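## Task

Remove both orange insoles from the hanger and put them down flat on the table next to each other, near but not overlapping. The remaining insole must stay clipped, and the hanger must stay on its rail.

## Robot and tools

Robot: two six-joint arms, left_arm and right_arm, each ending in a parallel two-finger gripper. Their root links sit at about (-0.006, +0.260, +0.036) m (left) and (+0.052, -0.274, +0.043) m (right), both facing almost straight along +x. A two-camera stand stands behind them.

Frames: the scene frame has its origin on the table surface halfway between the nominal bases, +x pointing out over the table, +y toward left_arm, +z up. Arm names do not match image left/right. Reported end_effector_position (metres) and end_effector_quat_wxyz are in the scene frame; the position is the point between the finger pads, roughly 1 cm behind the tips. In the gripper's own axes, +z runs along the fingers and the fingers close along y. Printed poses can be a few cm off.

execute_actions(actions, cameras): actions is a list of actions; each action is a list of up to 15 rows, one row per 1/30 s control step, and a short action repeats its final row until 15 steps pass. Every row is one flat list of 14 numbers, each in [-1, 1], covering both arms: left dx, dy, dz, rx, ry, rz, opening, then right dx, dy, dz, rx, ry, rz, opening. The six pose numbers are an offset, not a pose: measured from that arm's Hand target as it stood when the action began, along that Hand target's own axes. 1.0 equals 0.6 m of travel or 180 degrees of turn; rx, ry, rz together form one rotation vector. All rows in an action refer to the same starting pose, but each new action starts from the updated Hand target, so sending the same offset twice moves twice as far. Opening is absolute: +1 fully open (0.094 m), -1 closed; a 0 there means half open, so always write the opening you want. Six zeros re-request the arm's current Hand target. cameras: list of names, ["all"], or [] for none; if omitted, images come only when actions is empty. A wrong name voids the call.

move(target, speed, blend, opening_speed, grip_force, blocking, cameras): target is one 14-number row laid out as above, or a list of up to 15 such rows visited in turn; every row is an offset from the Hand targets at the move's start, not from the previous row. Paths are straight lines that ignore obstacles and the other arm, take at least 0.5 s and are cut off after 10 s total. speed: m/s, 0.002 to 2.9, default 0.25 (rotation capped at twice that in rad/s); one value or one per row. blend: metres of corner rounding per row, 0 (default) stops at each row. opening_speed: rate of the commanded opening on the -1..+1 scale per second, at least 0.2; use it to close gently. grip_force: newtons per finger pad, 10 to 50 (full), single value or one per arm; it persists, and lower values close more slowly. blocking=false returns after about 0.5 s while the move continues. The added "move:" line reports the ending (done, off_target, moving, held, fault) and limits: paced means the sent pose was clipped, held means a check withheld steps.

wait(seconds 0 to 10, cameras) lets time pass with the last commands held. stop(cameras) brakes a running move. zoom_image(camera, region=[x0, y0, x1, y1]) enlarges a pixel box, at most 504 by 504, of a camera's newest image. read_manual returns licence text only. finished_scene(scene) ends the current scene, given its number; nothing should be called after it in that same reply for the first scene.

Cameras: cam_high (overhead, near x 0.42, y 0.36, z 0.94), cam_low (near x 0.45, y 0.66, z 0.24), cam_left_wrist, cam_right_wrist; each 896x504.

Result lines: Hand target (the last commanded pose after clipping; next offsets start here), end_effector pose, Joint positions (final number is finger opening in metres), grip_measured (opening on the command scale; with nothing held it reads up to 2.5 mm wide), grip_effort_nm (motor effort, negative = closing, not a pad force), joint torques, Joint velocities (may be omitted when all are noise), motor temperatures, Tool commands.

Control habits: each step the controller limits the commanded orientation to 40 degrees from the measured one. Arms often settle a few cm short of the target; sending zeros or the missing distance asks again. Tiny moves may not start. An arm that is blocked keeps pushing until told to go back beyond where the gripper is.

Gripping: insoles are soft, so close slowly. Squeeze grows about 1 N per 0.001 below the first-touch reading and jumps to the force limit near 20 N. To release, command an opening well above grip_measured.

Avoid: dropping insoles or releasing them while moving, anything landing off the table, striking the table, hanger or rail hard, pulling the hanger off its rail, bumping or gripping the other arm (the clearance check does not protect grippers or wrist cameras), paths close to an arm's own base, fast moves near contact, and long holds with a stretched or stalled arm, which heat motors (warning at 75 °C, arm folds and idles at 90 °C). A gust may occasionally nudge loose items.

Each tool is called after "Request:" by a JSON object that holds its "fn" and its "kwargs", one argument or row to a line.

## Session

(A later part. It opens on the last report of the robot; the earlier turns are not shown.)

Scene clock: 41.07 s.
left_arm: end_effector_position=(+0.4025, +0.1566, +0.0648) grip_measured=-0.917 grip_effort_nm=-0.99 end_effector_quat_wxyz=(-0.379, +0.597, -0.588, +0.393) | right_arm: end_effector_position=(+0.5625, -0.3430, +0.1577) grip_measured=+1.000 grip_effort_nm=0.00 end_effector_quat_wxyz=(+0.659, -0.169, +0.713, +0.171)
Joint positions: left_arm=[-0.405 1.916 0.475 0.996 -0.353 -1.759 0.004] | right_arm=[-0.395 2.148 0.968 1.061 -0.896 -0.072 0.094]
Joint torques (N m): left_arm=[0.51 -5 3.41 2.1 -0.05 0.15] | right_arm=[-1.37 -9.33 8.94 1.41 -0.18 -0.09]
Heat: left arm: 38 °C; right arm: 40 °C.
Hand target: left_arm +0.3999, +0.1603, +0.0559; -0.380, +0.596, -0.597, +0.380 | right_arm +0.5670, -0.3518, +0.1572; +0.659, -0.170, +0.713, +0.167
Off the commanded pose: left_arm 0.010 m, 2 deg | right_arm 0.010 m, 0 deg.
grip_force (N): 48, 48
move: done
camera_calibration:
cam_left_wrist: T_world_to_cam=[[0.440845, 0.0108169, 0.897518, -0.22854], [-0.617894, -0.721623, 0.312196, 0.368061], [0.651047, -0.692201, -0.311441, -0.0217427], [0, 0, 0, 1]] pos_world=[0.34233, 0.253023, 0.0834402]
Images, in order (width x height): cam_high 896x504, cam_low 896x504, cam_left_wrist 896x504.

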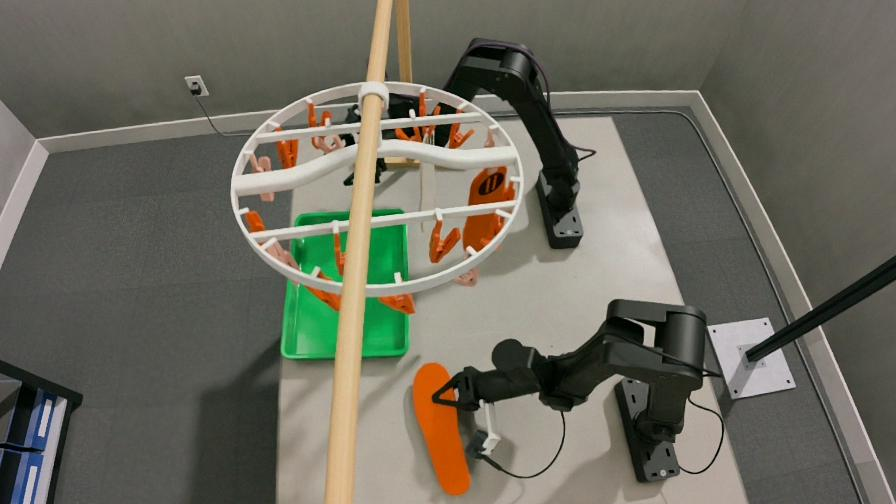

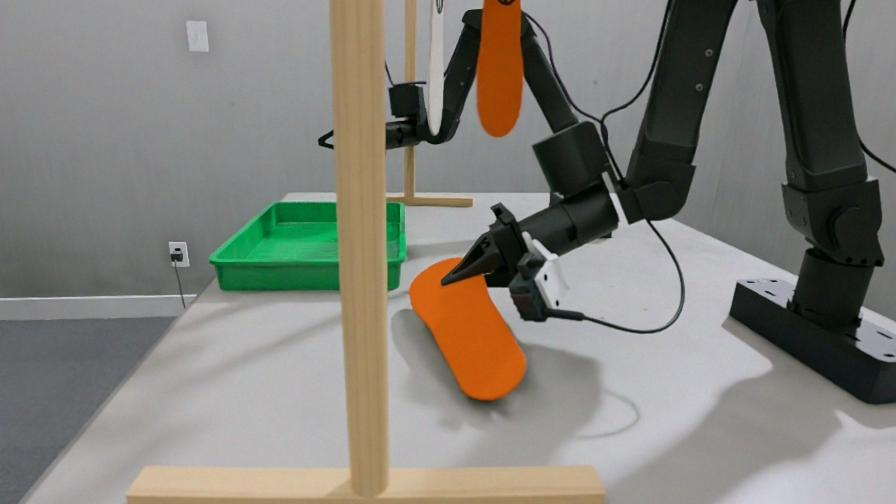

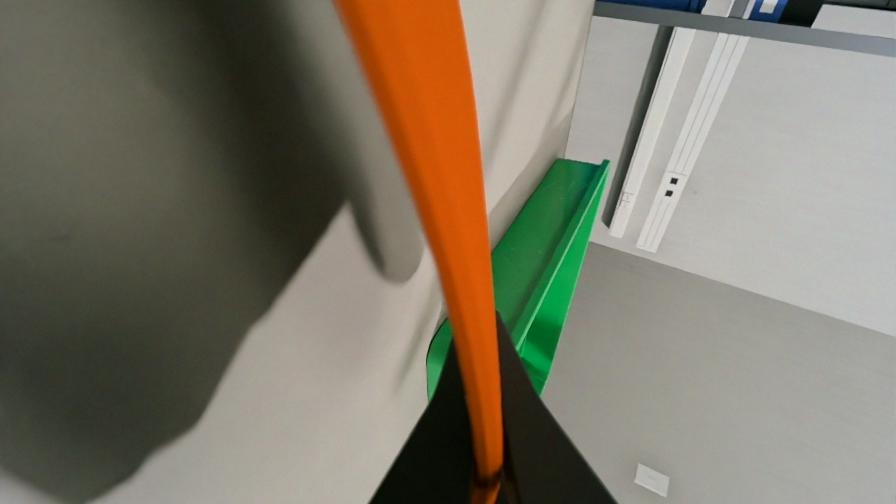

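Request:
{"fn": "move", "kwargs": {
  "target": [0,0.042,0.0196,0,0,0,-1,0,0,0,0,0,0,1],
  "speed": 0.06,
  "cameras": ["cam_left_wrist","cam_high","cam_low"]
}}

Scene clock: 42.47 s.
left_arm: end_effector_position=(+0.4020, +0.1567, +0.0354) grip_measured=-0.917 grip_effort_nm=-0.99 end_effector_quat_wxyz=(-0.378, +0.597, -0.589, +0.391) | right_arm: end_effector_position=(+0.5625, -0.3430, +0.1577) grip_measured=+1.000 grip_effort_nm=0.00 end_effector_quat_wxyz=(+0.659, -0.169, +0.713, +0.171)
Joint positions: left_arm=[-0.405 2.074 0.475 1.151 -0.352 -1.759 0.004] | right_arm=[-0.395 2.148 0.968 1.061 -0.896 -0.072 0.094]
Joint torques (N m): left_arm=[0.51 -5.46 2.8 2.05 -0.05 0.15] | right_arm=[-1.37 -9.33 8.94 1.41 -0.18 -0.09]
Heat: left arm: 38 °C; right arm: 40 °C.
Hand target: left_arm +0.3999, +0.1603, +0.0282; -0.380, +0.596, -0.597, +0.380 | right_arm +0.5670, -0.3518, +0.1572; +0.659, -0.170, +0.713, +0.167
Off the commanded pose: left_arm 0.008 m, 2 deg | right_arm 0.010 m, 0 deg.
grip_force (N): 48, 48
move: done
camera_calibration:
cam_left_wrist: T_world_to_cam=[[0.444104, 0.0090928, 0.895929, -0.202841], [-0.61714, -0.721818, 0.313236, 0.376706], [0.649546, -0.692023, -0.314951, -0.0298177], [0, 0, 0, 1]] pos_world=[0.341931, 0.253123, 0.0543416]
Images, in order (width x height): cam_high 896x504, cam_low 896x504, cam_left_wrist 896x504.

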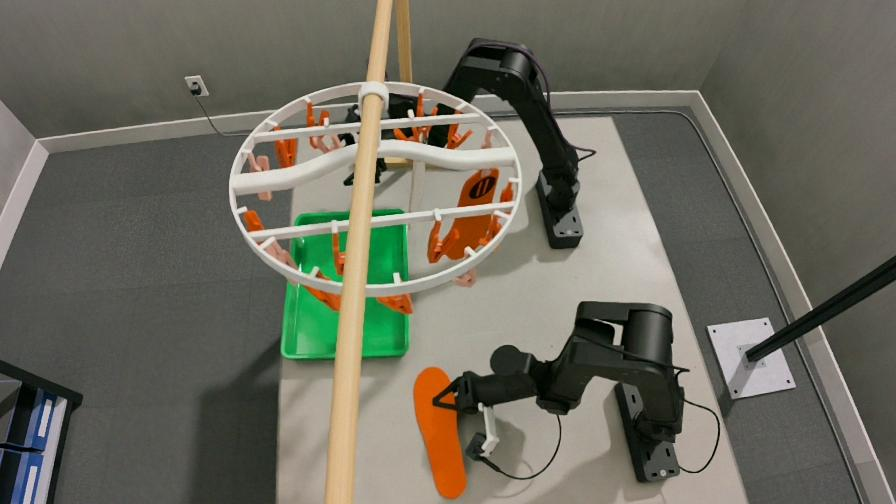

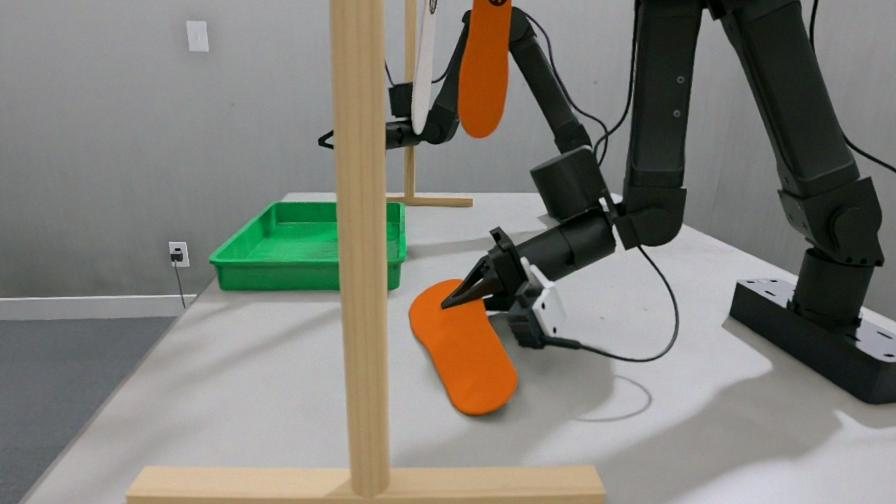

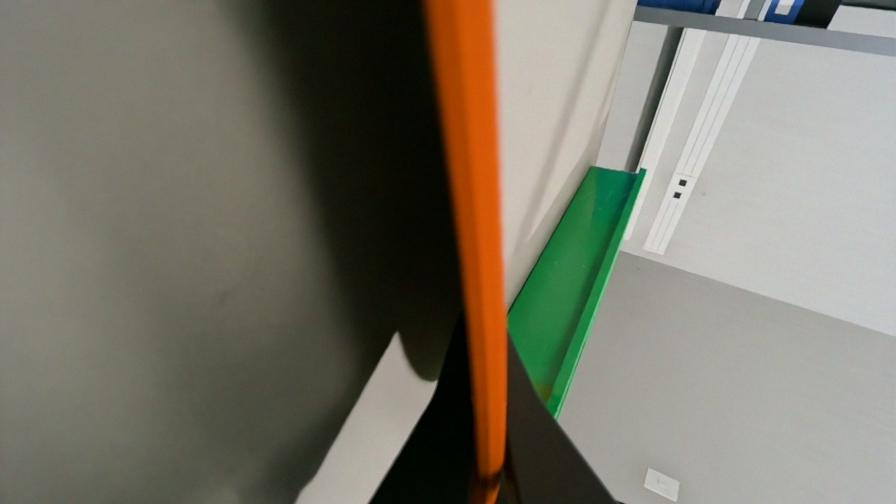

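Request:
{"fn": "move", "kwargs": {
  "target": [
    [0,0.012,0.0056,0,0,0,-1,0,0,0,0,0,0,1],
    [0,0.012,0.0056,0,0,0,-0.6,0,0,0,0,0,0,1],
    [0,0.061,-0.1,0,0,0,-0.6,0,0,0,0,0,0,1]
  ],
  "speed": 0.08,
  "opening_speed": 0.3,
  "cameras": ["cam_left_wrist","cam_high","cam_low"]
}}

Scene clock: 46.87 s.
left_arm: end_effector_position=(+0.3348, +0.1575, +0.0236) grip_measured=-0.603 grip_effort_nm=0.17 end_effector_quat_wxyz=(-0.378, +0.594, -0.591, +0.392) | right_arm: end_effector_position=(+0.5625, -0.3430, +0.1577) grip_measured=+1.000 grip_effort_nm=0.00 end_effector_quat_wxyz=(+0.659, -0.169, +0.713, +0.171)
Joint positions: left_arm=[-0.526 2.117 0.237 1.411 -0.457 -1.811 0.019] | right_arm=[-0.395 2.148 0.968 1.061 -0.896 -0.072 0.094]
Joint torques (N m): left_arm=[-0.43 -6.43 0.46 1.82 -0.25 0.05] | right_arm=[-1.36 -9.33 8.94 1.41 -0.17 -0.09]
Heat: left arm: 38 °C; right arm: 40 °C.
Hand target: left_arm +0.3300, +0.1604, +0.0203; -0.380, +0.596, -0.597, +0.380 | right_arm +0.5670, -0.3518, +0.1572; +0.659, -0.170, +0.713, +0.167
Off the commanded pose: left_arm 0.006 m, 2 deg | right_arm 0.010 m, 0 deg.
grip_force (N): 48, 48
move: done
camera_calibration:
cam_left_wrist: T_world_to_cam=[[0.442751, 0.00393854, 0.896636, -0.161277], [-0.622062, -0.718844, 0.310326, 0.34082], [0.645764, -0.69516, -0.315819, 0.0123581], [0, 0, 0, 1]] pos_world=[0.275436, 0.254223, 0.0427441]
Images, in order (width x height): cam_high 896x504, cam_low 896x504, cam_left_wrist 896x504.

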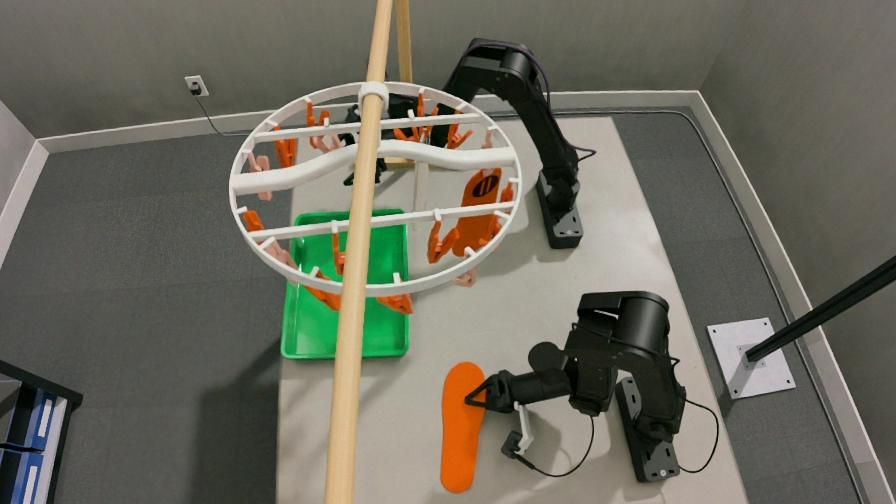

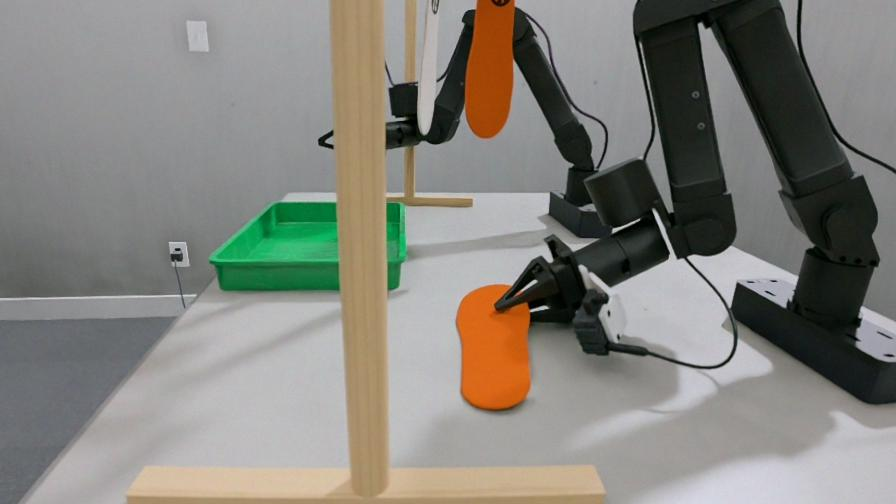

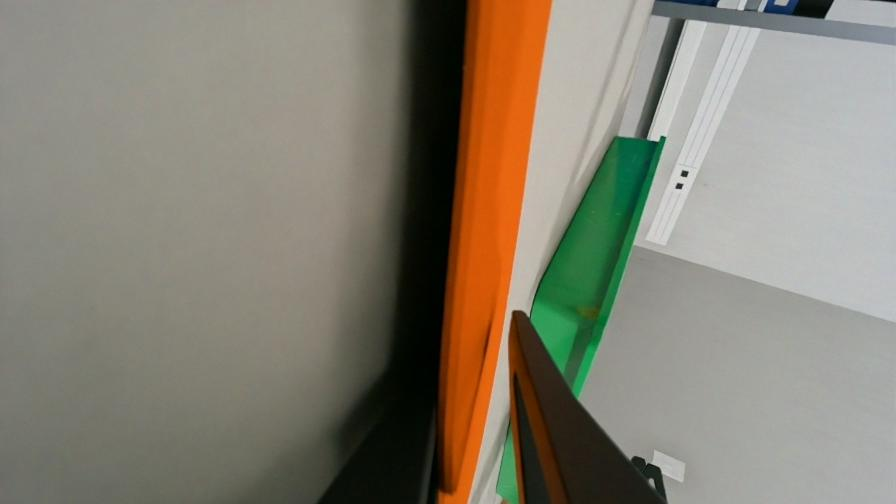

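Request:
{"fn": "move", "kwargs": {
  "target": [0,0.0564,-0.1208,0,0,0,-0.45,0,0,0,0,0,0,1],
  "speed": 0.2,
  "cameras": ["cam_left_wrist","cam_high","cam_low"]
}}

Scene clock: 48.73 s.
left_arm: end_effector_position=(+0.2563, +0.1542, +0.0239) grip_measured=-0.453 grip_effort_nm=0.17 end_effector_quat_wxyz=(-0.378, +0.600, -0.586, +0.391) | right_arm: end_effector_position=(+0.5625, -0.3430, +0.1577) grip_measured=+1.000 grip_effort_nm=0.00 end_effector_quat_wxyz=(+0.659, -0.169, +0.713, +0.171)
Joint positions: left_arm=[-0.833 2.159 0.016 1.562 -0.732 -2.012 0.026] | right_arm=[-0.395 2.148 0.968 1.061 -0.896 -0.072 0.094]
Joint torques (N m): left_arm=[-0.65 -4.34 -1.14 1.65 -0.34 0.02] | right_arm=[-1.37 -9.32 8.92 1.41 -0.18 -0.09]
Heat: left arm: 38 °C; right arm: 40 °C.
Hand target: left_arm +0.2500, +0.1604, +0.0203; -0.380, +0.596, -0.597, +0.380 | right_arm +0.5670, -0.3518, +0.1572; +0.659, -0.170, +0.713, +0.167
Off the commanded pose: left_arm 0.010 m, 2 deg | right_arm 0.010 m, 0 deg.
joint sent to its limit (left arm) — joint 3 (elbow), lower limit, where the elbow is as bent as it goes. The joint targets still meet the commanded pose.
grip_force (N): 48, 48
move: done
camera_calibration:
cam_left_wrist: T_world_to_cam=[[0.444301, 0.016609, 0.895723, -0.129086], [-0.611755, -0.724803, 0.316885, 0.287662], [0.654486, -0.688756, -0.31187, 0.0576139], [0, 0, 0, 1]] pos_world=[0.195624, 0.250324, 0.0424372]
Images, in order (width x height): cam_high 896x504, cam_low 896x504, cam_left_wrist 896x504.

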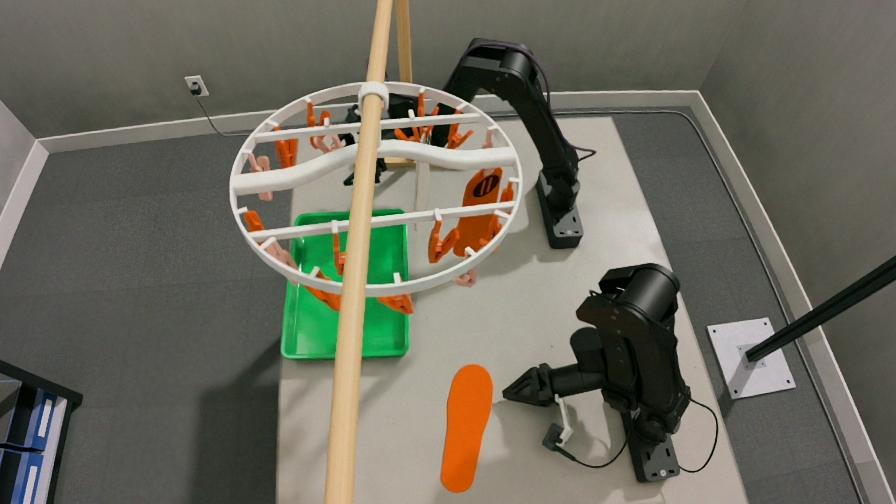

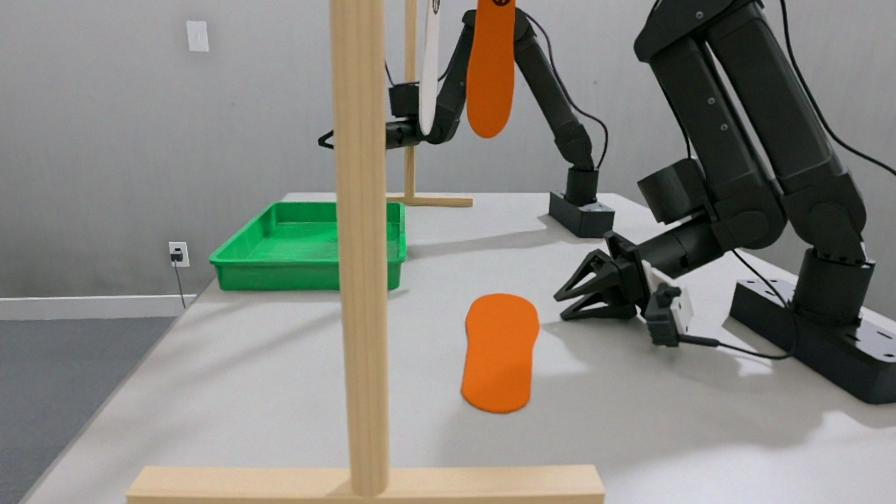

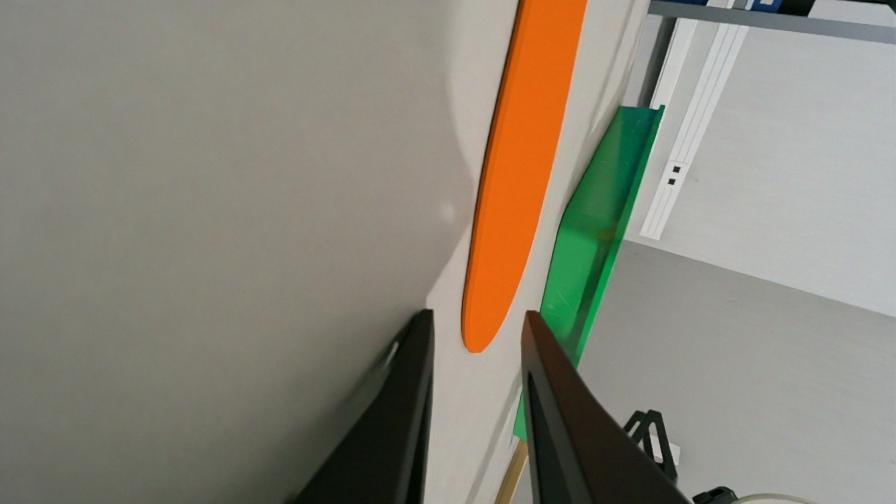

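Request:
{"fn": "move", "kwargs": {
  "target": [
    [-0.078,0.003,0.0,0,0,0,-0.45,0,0,0,0,0,0,1],
    [-0.078,-0.092,0.205,0,0,0,-0.45,0,0,0,0,0,0,1]
  ],
  "speed": [0.2,0.1],
  "cameras": ["cam_left_wrist","cam_high","cam_low"]
}}

Scene clock: 54.00 s.
left_arm: end_effector_position=(+0.3867, +0.2070, +0.0284) grip_measured=-0.453 grip_effort_nm=0.17 end_effector_quat_wxyz=(-0.390, +0.595, -0.581, +0.396) | right_arm: end_effector_position=(+0.5625, -0.3430, +0.1577) grip_measured=+1.000 grip_effort_nm=0.00 end_effector_quat_wxyz=(+0.659, -0.169, +0.713, +0.171)
Joint positions: left_arm=[-0.243 2.139 0.351 1.384 -0.222 -1.684 0.026] | right_arm=[-0.395 2.148 0.968 1.061 -0.896 -0.072 0.094]
Joint torques (N m): left_arm=[0.36 -6.23 2.39 1.68 0.14 0.1] | right_arm=[-1.36 -9.32 8.94 1.41 -0.17 -0.09]
Heat: left arm: 37 °C; right arm: 40 °C.
Hand target: left_arm +0.3848, +0.2070, +0.0183; -0.380, +0.596, -0.597, +0.380 | right_arm +0.5670, -0.3518, +0.1572; +0.659, -0.170, +0.713, +0.167
Off the commanded pose: left_arm 0.010 m, 3 deg | right_arm 0.010 m, 0 deg.
grip_force (N): 48, 48
move: off_target (left_arm)
camera_calibration:
cam_left_wrist: T_world_to_cam=[[0.420051, 0.0118728, 0.907423, -0.181855], [-0.615232, -0.731328, 0.294363, 0.407587], [0.667118, -0.681923, -0.29989, 0.00334985], [0, 0, 0, 1]] pos_world=[0.324914, 0.302523, 0.0460454]
Images, in order (width x height): cam_high 896x504, cam_low 896x504, cam_left_wrist 896x504.

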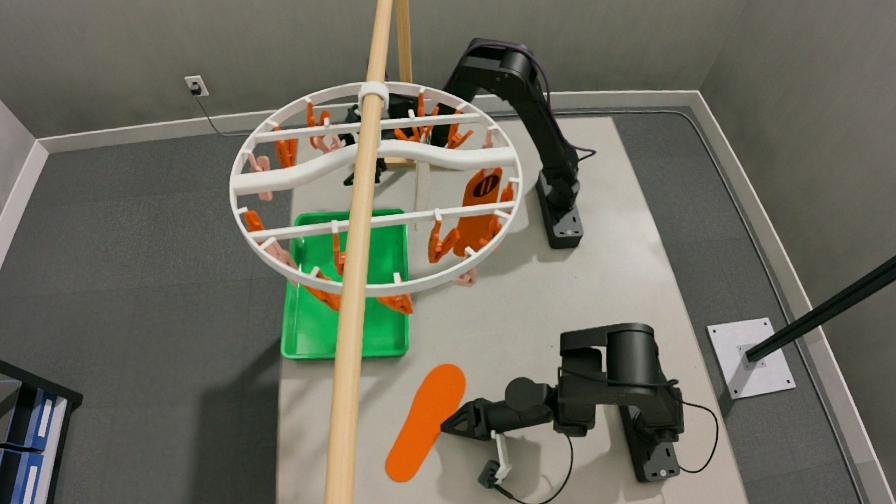

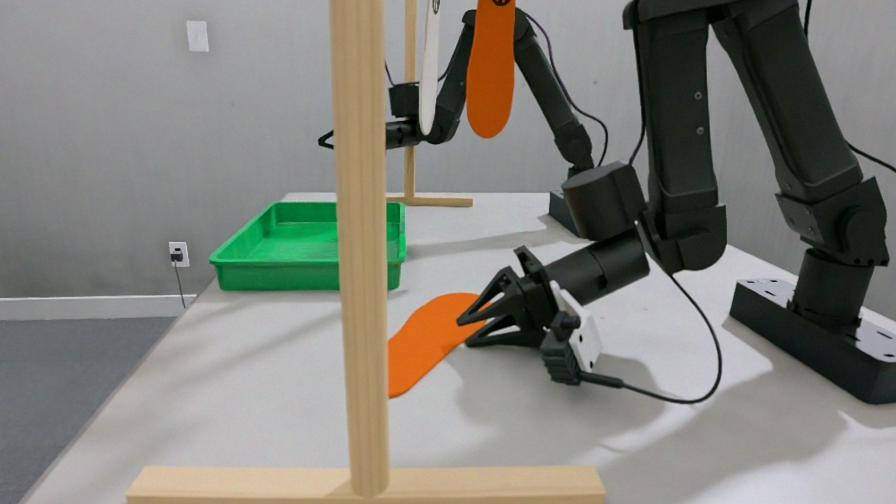

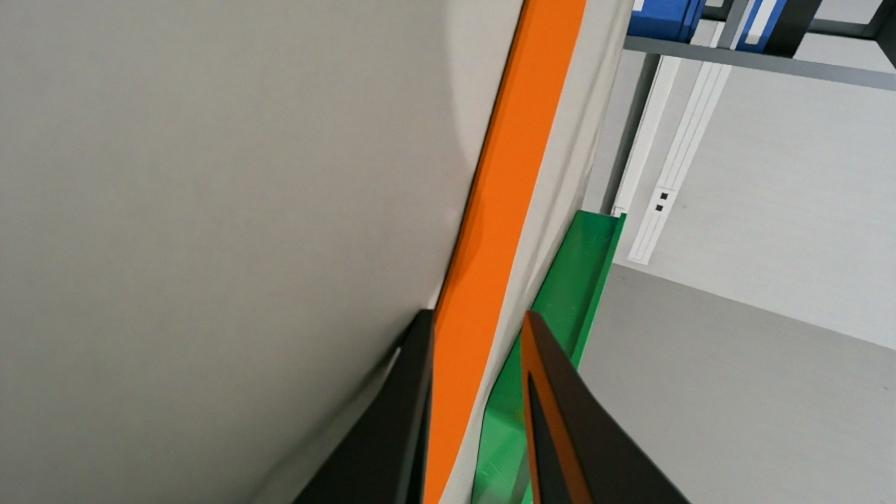

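Request:
{"fn": "move", "kwargs": {
  "target": [
    [0,0.0705,-0.151,0,0,0,-0.45,0,0,0,0,0,0,1],
    [0.12,0.0705,-0.151,0,0,0,-0.45,0,0,0,0,0,0,1],
    [0.12,-0.0127,0.0272,0,0,0,-0.45,0,0,0,0,0,0,1]
  ],
  "speed": [0.25,0.25,0.1],
  "blend": [0.01,0.01,0],
  "cameras": ["cam_high"]
}}

Scene clock: 57.10 s.
left_arm: end_effector_position=(+0.4031, +0.1327, +0.0294) grip_measured=-0.453 grip_effort_nm=0.17 end_effector_quat_wxyz=(-0.381, +0.596, -0.584, +0.398) | right_arm: end_effector_position=(+0.5625, -0.3430, +0.1577) grip_measured=+1.000 grip_effort_nm=0.00 end_effector_quat_wxyz=(+0.659, -0.169, +0.713, +0.171)
Joint positions: left_arm=[-0.485 2.134 0.52 1.169 -0.427 -1.799 0.026] | right_arm=[-0.395 2.148 0.968 1.061 -0.896 -0.072 0.094]
Joint torques (N m): left_arm=[0.4 -5.64 3.9 1.8 -0.05 0.15] | right_arm=[-1.37 -9.32 8.94 1.41 -0.18 -0.09]
Heat: left arm: 37 °C; right arm: 39 °C.
Hand target: left_arm +0.4029, +0.1351, +0.0184; -0.380, +0.596, -0.597, +0.380 | right_arm +0.5670, -0.3518, +0.1572; +0.659, -0.170, +0.713, +0.167
Off the commanded pose: left_arm 0.011 m, 3 deg | right_arm 0.010 m, 0 deg.
grip_force (N): 48, 48
move: off_target (left_arm)
Images, in order (width x height): cam_high 896x504.

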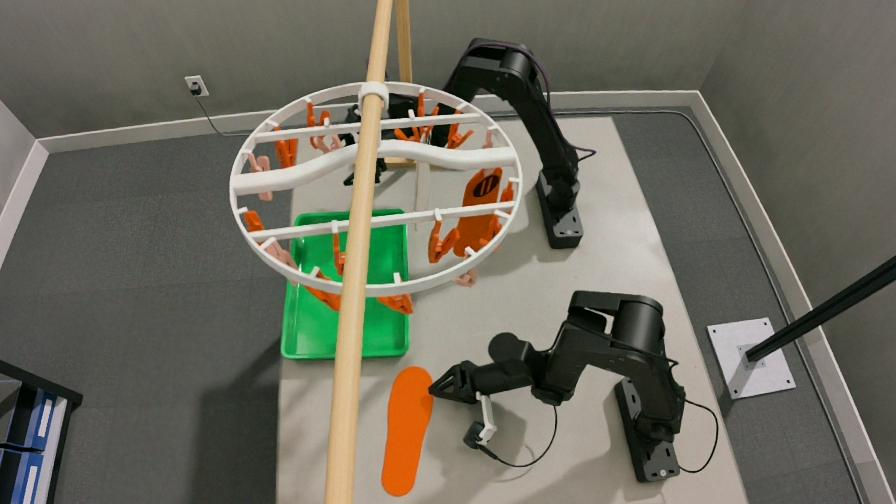

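Request:
{"fn": "move", "kwargs": {
  "target": [
    [0,-0.17,-0.227,0,0,0,-0.45,0,0,0,0,0,0,1],
    [0.3917,-0.2515,-0.454,0.109,-0.109,0.4913,0.5,0,0,0,0,0,0,1]
  ],
  "speed": 0.35,
  "blend": [0.05,0],
  "cameras": ["cam_left_wrist","cam_high","cam_low"]
}}

Scene clock: 64.30 s.
left_arm: end_effector_position=(+0.2200, -0.0987, +0.2803) grip_measured=+0.497 grip_effort_nm=0.17 end_effector_quat_wxyz=(+0.708, -0.014, +0.706, -0.011) | right_arm: end_effector_position=(+0.5625, -0.3430, +0.1577) grip_measured=+1.000 grip_effort_nm=0.00 end_effector_quat_wxyz=(+0.659, -0.169, +0.713, +0.171)
Joint positions: left_arm=[-1.454 1.791 0.993 0.812 -1.451 -0.021 0.07] | right_arm=[-0.395 2.148 0.968 1.061 -0.896 -0.072 0.094]
Joint torques (N m): left_arm=[-0.16 -6.2 5.19 1.59 0.02 0.09] | right_arm=[-1.36 -9.32 8.95 1.41 -0.18 -0.09]
Heat: left arm: 37 °C; right arm: 39 °C.
Hand target: left_arm +0.2194, -0.0998, +0.2700; +0.707, +0.001, +0.707, +0.000 | right_arm +0.5670, -0.3518, +0.1572; +0.659, -0.170, +0.713, +0.167
Off the commanded pose: left_arm 0.010 m, 2 deg | right_arm 0.010 m, 0 deg.
grip_force (N): 48, 48
move: done
camera_calibration:
cam_left_wrist: T_world_to_cam=[[0.0448398, -0.998667, 0.0255654, -0.106829], [-0.682897, -0.04932, -0.728848, 0.376315], [0.729137, 0.0152228, -0.684198, 0.144574], [0, 0, 0, 1]] pos_world=[0.15636, -0.0903271, 0.375925]
Images, in order (width x height): cam_high 896x504, cam_low 896x504, cam_left_wrist 896x504.

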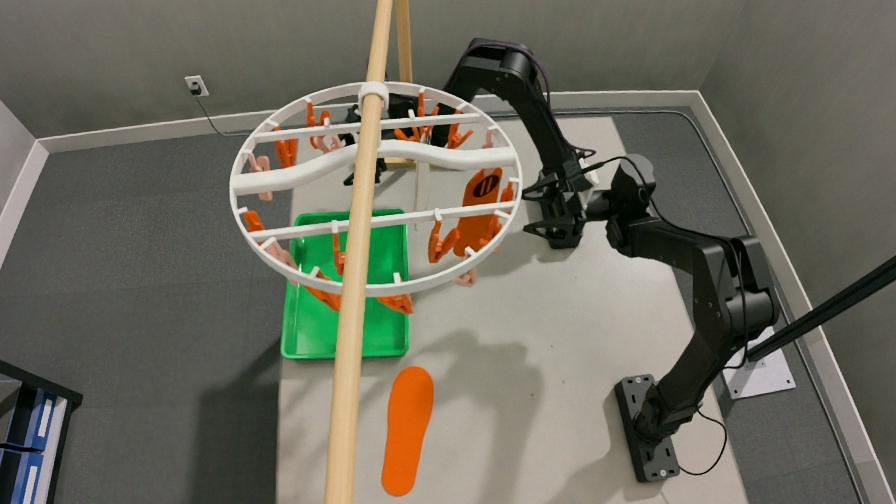

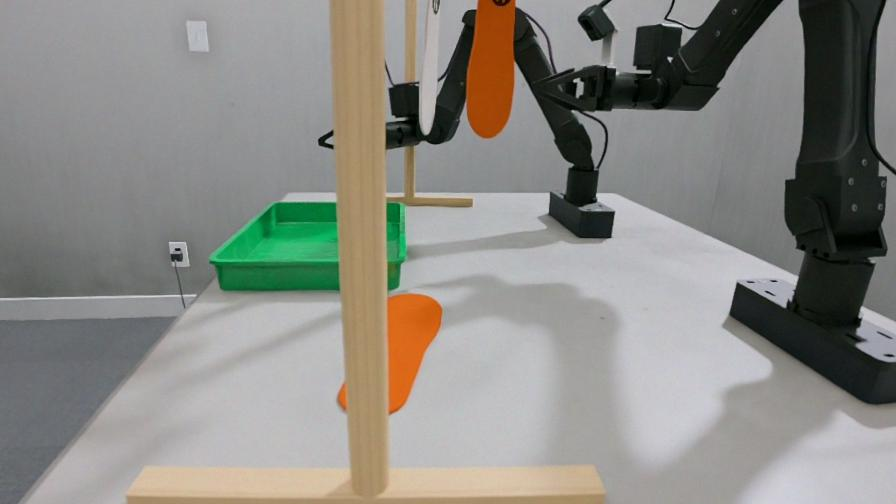

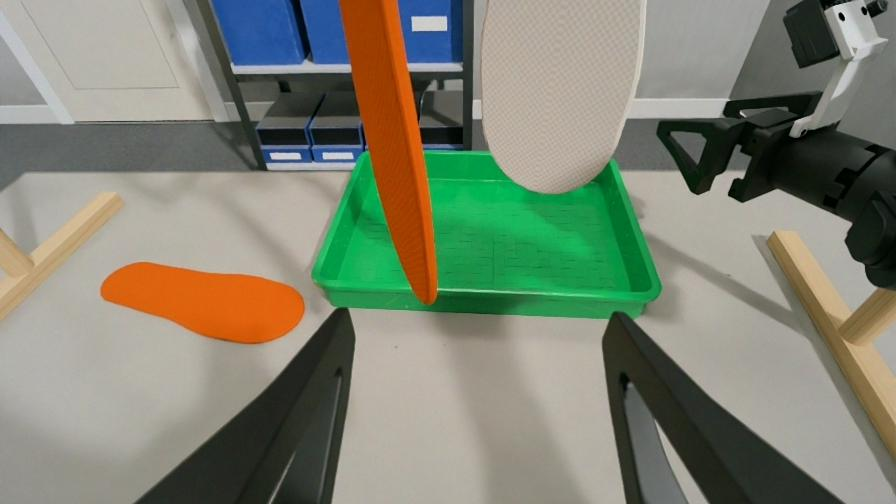

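Request:
{"fn": "move", "kwargs": {
  "target": [
    [-0.025,0.018,-0.018,-0.072,0,0,0.6,0,0,0,0,0,0,1],
    [-0.025,0.06,0.16,-0.072,0,0,0.6,0,0,0,0,0,0,1]
  ],
  "speed": 0.15,
  "blend": [0.01,0],
  "cameras": ["cam_left_wrist","cam_high","cam_low"]
}}

Scene clock: 68.00 s.
left_arm: end_effector_position=(+0.3132, -0.0572, +0.2845) grip_measured=+0.597 grip_effort_nm=0.17 end_effector_quat_wxyz=(+0.703, -0.081, +0.702, +0.083) | right_arm: end_effector_position=(+0.5625, -0.3430, +0.1577) grip_measured=+1.000 grip_effort_nm=0.00 end_effector_quat_wxyz=(+0.659, -0.169, +0.713, +0.171)
Joint positions: left_arm=[-1.198 1.865 1.107 0.777 -1.424 0.022 0.075] | right_arm=[-0.395 2.148 0.968 1.061 -0.896 -0.072 0.094]
Joint torques (N m): left_arm=[-0.28 -7.01 8.62 1.42 0.02 -0.07] | right_arm=[-1.36 -9.32 8.94 1.41 -0.18 -0.09]
Heat: left arm: 38 °C; right arm: 39 °C.
Hand target: left_arm +0.3155, -0.0640, +0.2851; +0.703, -0.079, +0.702, +0.080 | right_arm +0.5670, -0.3518, +0.1572; +0.659, -0.170, +0.713, +0.167
Off the commanded pose: left_arm 0.007 m, 0 deg | right_arm 0.010 m, 0 deg.
grip_force (N): 48, 48
move: done
camera_calibration:
cam_left_wrist: T_world_to_cam=[[0.268945, -0.963073, -0.0126521, -0.127042], [-0.6599, -0.174682, -0.730765, 0.431175], [0.70157, 0.204885, -0.682512, 0.0977844], [0, 0, 0, 1]] pos_world=[0.250097, -0.0670673, 0.380219]
Images, in order (width x height): cam_high 896x504, cam_low 896x504, cam_left_wrist 896x504.

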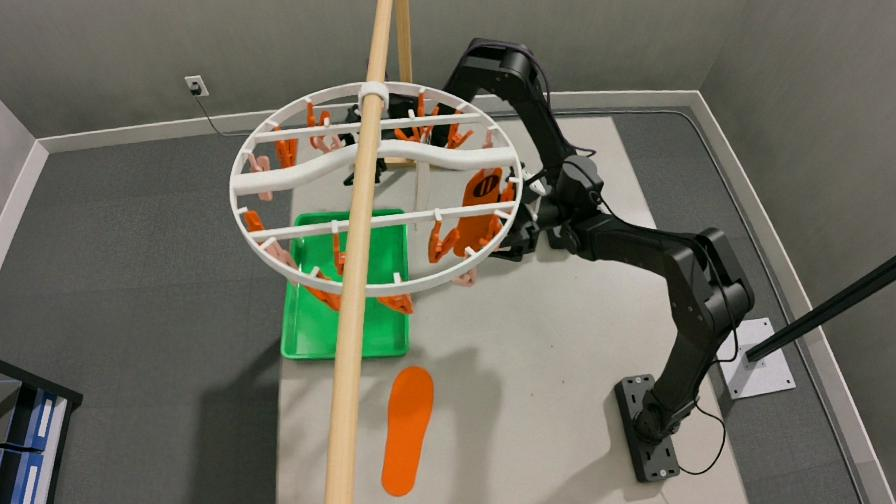

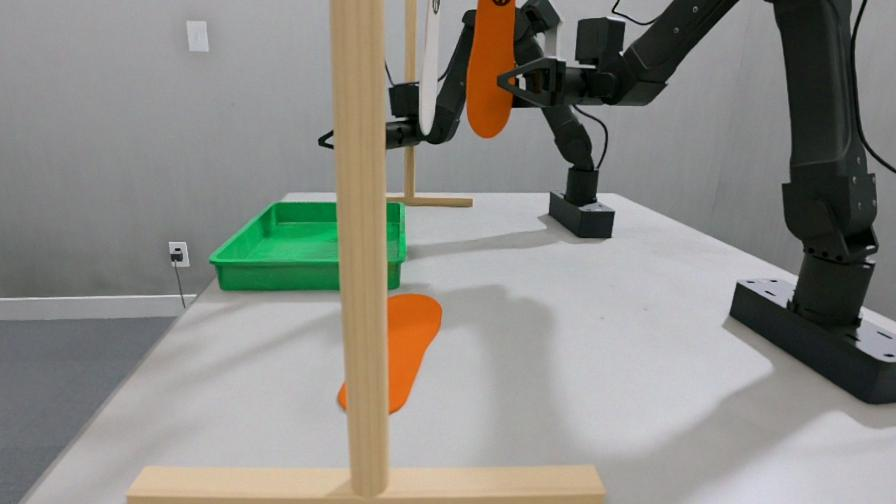

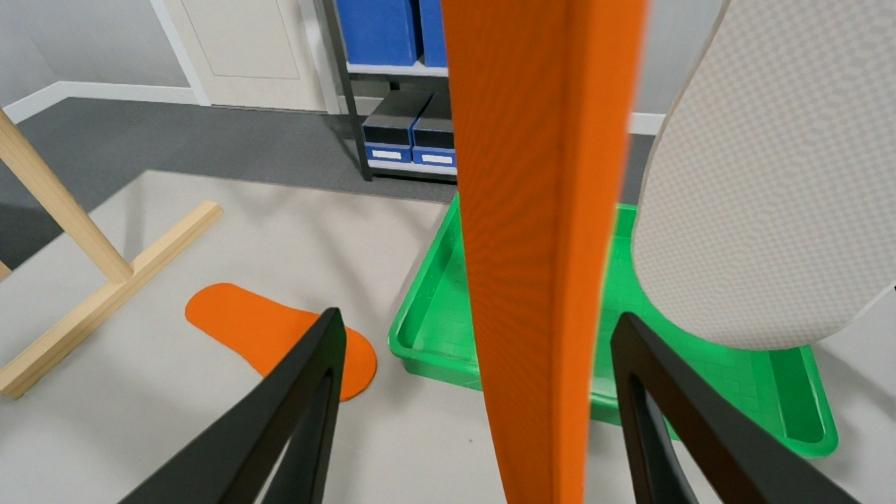

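Request:
{"fn": "move", "kwargs": {
  "target": [
    [0,-0.013,0.005,0,0,0,0.6,0,0,0,0,0,0,1],
    [0,-0.013,0.005,0,0,0,-1,0,0,0,0,0,0,1],
    [0.23,-0.013,0.005,0,0,0,-1,0,0,0,0,0,0,1]
  ],
  "speed": 0.09,
  "cameras": ["cam_left_wrist","cam_high","cam_low"]
}}

Scene clock: 74.93 s.
left_arm: end_effector_position=(+0.3227, -0.0708, +0.1587) grip_measured=-0.917 grip_effort_nm=-0.99 end_effector_quat_wxyz=(+0.705, -0.095, +0.699, +0.070) | right_arm: end_effector_position=(+0.5625, -0.3430, +0.1577) grip_measured=+1.000 grip_effort_nm=0.00 end_effector_quat_wxyz=(+0.659, -0.169, +0.713, +0.171)
Joint positions: left_arm=[-1.189 2.246 1.059 1.215 -1.417 -0.01 0.004] | right_arm=[-0.395 2.148 0.968 1.061 -0.896 -0.072 0.094]
Joint torques (N m): left_arm=[-0.47 -8.24 3.79 1.61 0.08 0.07] | right_arm=[-1.36 -9.32 8.94 1.41 -0.17 -0.09]
Heat: left arm: 38 °C; right arm: 39 °C.
Hand target: left_arm +0.3202, -0.0708, +0.1471; +0.703, -0.079, +0.702, +0.080 | right_arm +0.5670, -0.3518, +0.1572; +0.659, -0.170, +0.713, +0.167
Off the commanded pose: left_arm 0.012 m, 2 deg | right_arm 0.010 m, 0 deg.
grip_force (N): 48, 48
move: off_target (left_arm)
camera_calibration:
cam_left_wrist: T_world_to_cam=[[0.271306, -0.962103, 0.0274178, -0.151236], [-0.651602, -0.204563, -0.730458, 0.338366], [0.708384, 0.180312, -0.682407, 0.00412691], [0, 0, 0, 1]] pos_world=[0.258588, -0.0770317, 0.254125]
Images, in order (width x height): cam_high 896x504, cam_low 896x504, cam_left_wrist 896x504.

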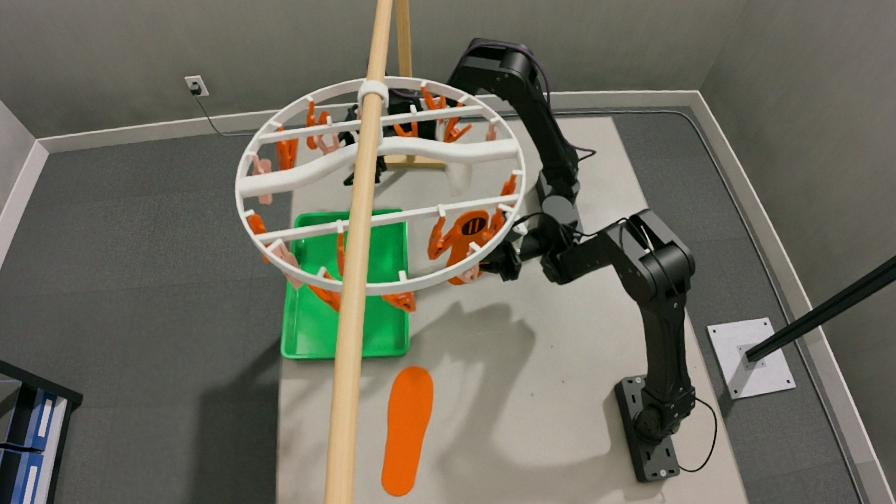

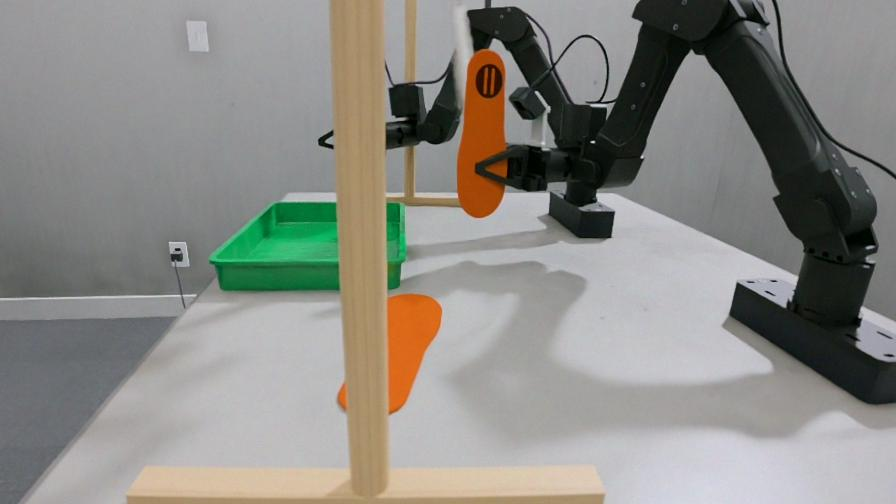

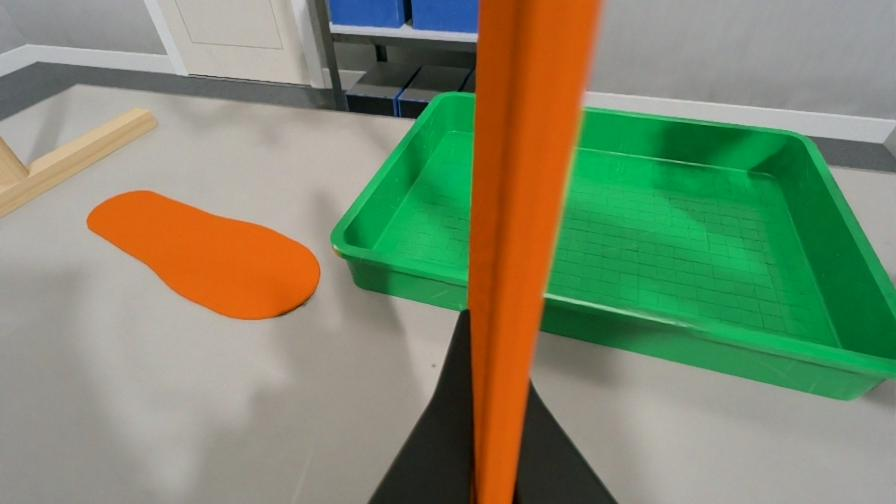

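Request:
{"fn": "move", "kwargs": {
  "target": [
    [-0.088,0.366,0.127,-0.053,0.1631,-0.4739,-1,0,0,0,0,0,0,1],
    [0.152,0.366,0.127,-0.053,0.1631,-0.4739,-1,0,0,0,0,0,0,1]
  ],
  "speed": [0.3,0.2],
  "blend": [0.02,0],
  "cameras": ["cam_left_wrist","cam_high","cam_low"]
}}

Scene clock: 80.57 s.
left_arm: end_effector_position=(+0.3486, +0.1556, +0.0627) grip_measured=-0.917 grip_effort_nm=-0.99 end_effector_quat_wxyz=(-0.376, +0.597, -0.589, +0.393) | right_arm: end_effector_position=(+0.5625, -0.3430, +0.1577) grip_measured=+1.000 grip_effort_nm=0.00 end_effector_quat_wxyz=(+0.659, -0.169, +0.713, +0.171)
Joint positions: left_arm=[-0.502 1.818 0.28 1.071 -0.435 -1.81 0.004] | right_arm=[-0.395 2.148 0.968 1.061 -0.896 -0.072 0.094]
Joint torques (N m): left_arm=[0.31 -4.16 2.65 2.04 -0.14 0.15] | right_arm=[-1.36 -9.33 8.94 1.41 -0.17 -0.09]
Heat: left arm: 37 °C; right arm: 39 °C.
Hand target: left_arm +0.3454, +0.1603, +0.0559; -0.379, +0.597, -0.597, +0.380 | right_arm +0.5670, -0.3518, +0.1572; +0.659, -0.170, +0.713, +0.167
Off the commanded pose: left_arm 0.009 m, 2 deg | right_arm 0.010 m, 0 deg.
grip_force (N): 48, 48
move: done
camera_calibration:
cam_left_wrist: T_world_to_cam=[[0.44463, 0.013003, 0.89562, -0.20446], [-0.618654, -0.718624, 0.317564, 0.334144], [0.647744, -0.695277, -0.311478, 0.0135792], [0, 0, 0, 1]] pos_world=[0.288833, 0.252224, 0.0812365]
Images, in order (width x height): cam_high 896x504, cam_low 896x504, cam_left_wrist 896x504.

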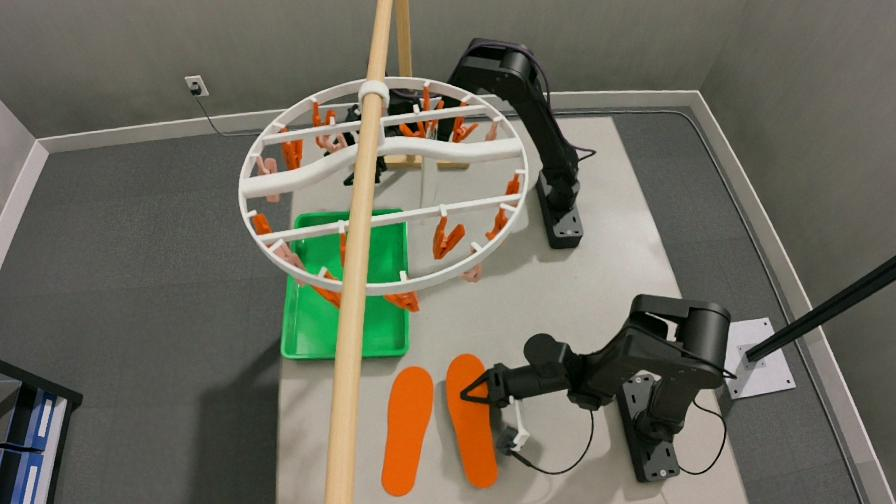

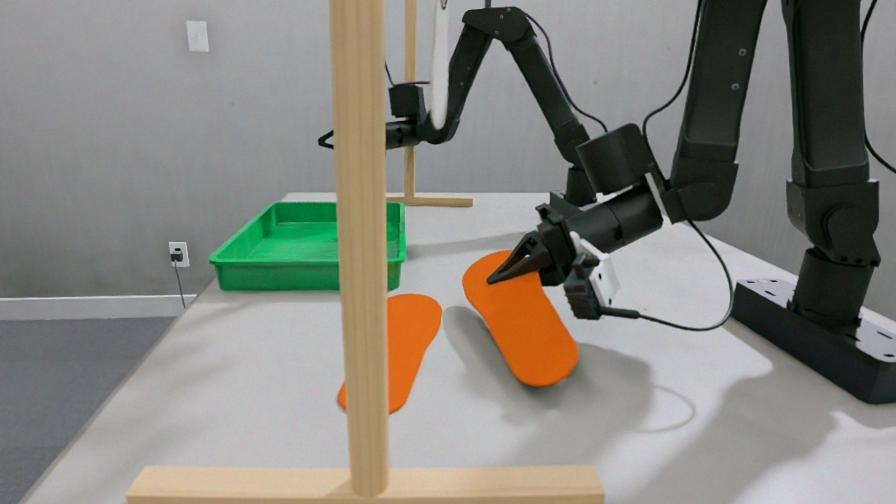

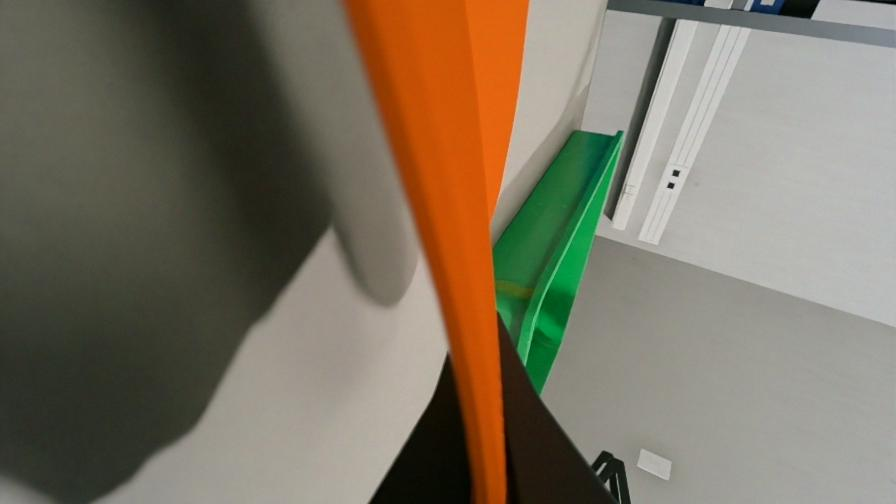

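Request:
{"fn": "move", "kwargs": {
  "target": [
    [0,0.0513,0.024,0,0,0,-1,0,0,0,0,0,0,1],
    [0,0.0513,0.024,0,0,0,-0.6,0,0,0,0,0,0,1],
    [0,0.116,-0.115,0,0,0,-0.6,0,0,0,0,0,0,1]
  ],
  "speed": [0.06,0.1,0.15],
  "opening_speed": 0.3,
  "cameras": ["cam_high","cam_low"]
}}

Scene clock: 85.37 s.
left_arm: end_effector_position=(+0.2576, +0.1558, +0.0250) grip_measured=-0.603 grip_effort_nm=0.17 end_effector_quat_wxyz=(-0.376, +0.600, -0.591, +0.388) | right_arm: end_effector_position=(+0.5625, -0.3430, +0.1577) grip_measured=+1.000 grip_effort_nm=0.00 end_effector_quat_wxyz=(+0.659, -0.169, +0.713, +0.171)
Joint positions: left_arm=[-0.812 2.117 0.013 1.523 -0.707 -1.997 0.019] | right_arm=[-0.395 2.148 0.968 1.061 -0.896 -0.072 0.094]
Joint torques (N m): left_arm=[-0.69 -3.37 -0.39 1.85 -0.25 0.06] | right_arm=[-1.36 -9.32 8.94 1.41 -0.18 -0.09]
Heat: left arm: 37 °C; right arm: 39 °C.
Hand target: left_arm +0.2534, +0.1602, +0.0221; -0.379, +0.597, -0.596, +0.380 | right_arm +0.5670, -0.3518, +0.1572; +0.659, -0.170, +0.713, +0.167
Off the commanded pose: left_arm 0.007 m, 1 deg | right_arm 0.010 m, 0 deg.
joint sent to its limit (left arm) — joint 3 (elbow), lower limit, where the elbow is as bent as it goes. The joint targets still meet the commanded pose.
grip_force (N): 48, 48
move: done
Images, in order (width x height): cam_high 896x504, cam_low 896x504.

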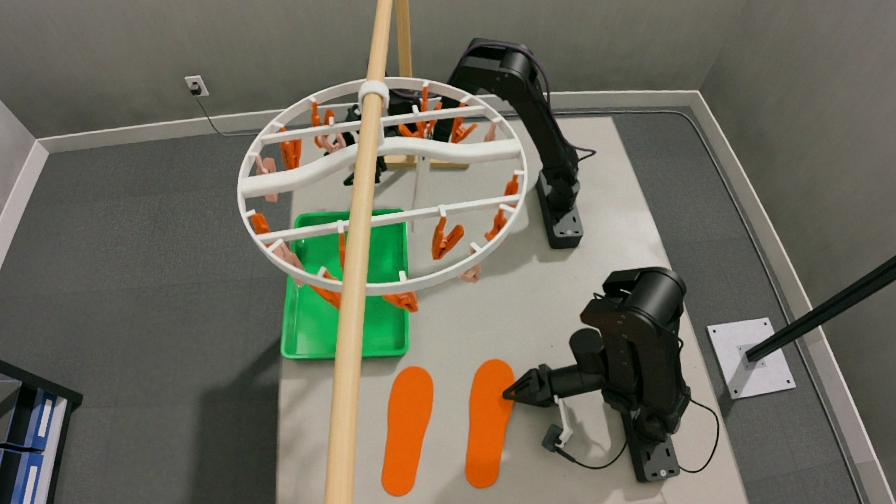

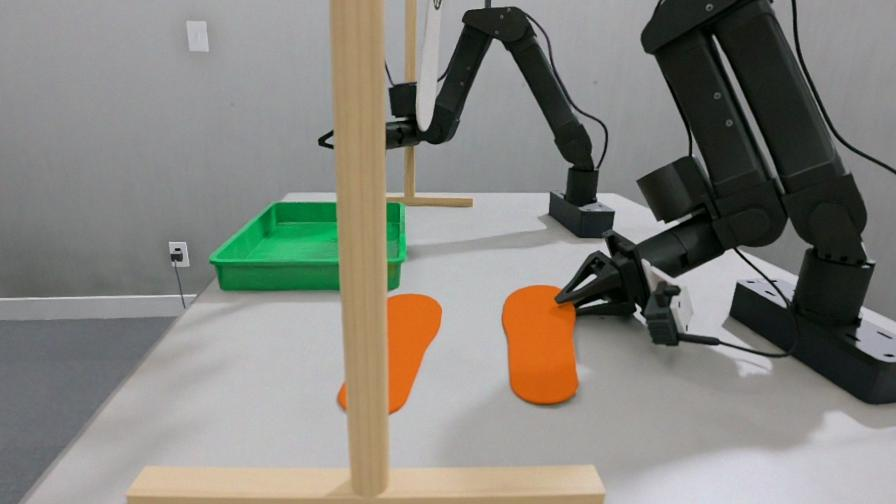

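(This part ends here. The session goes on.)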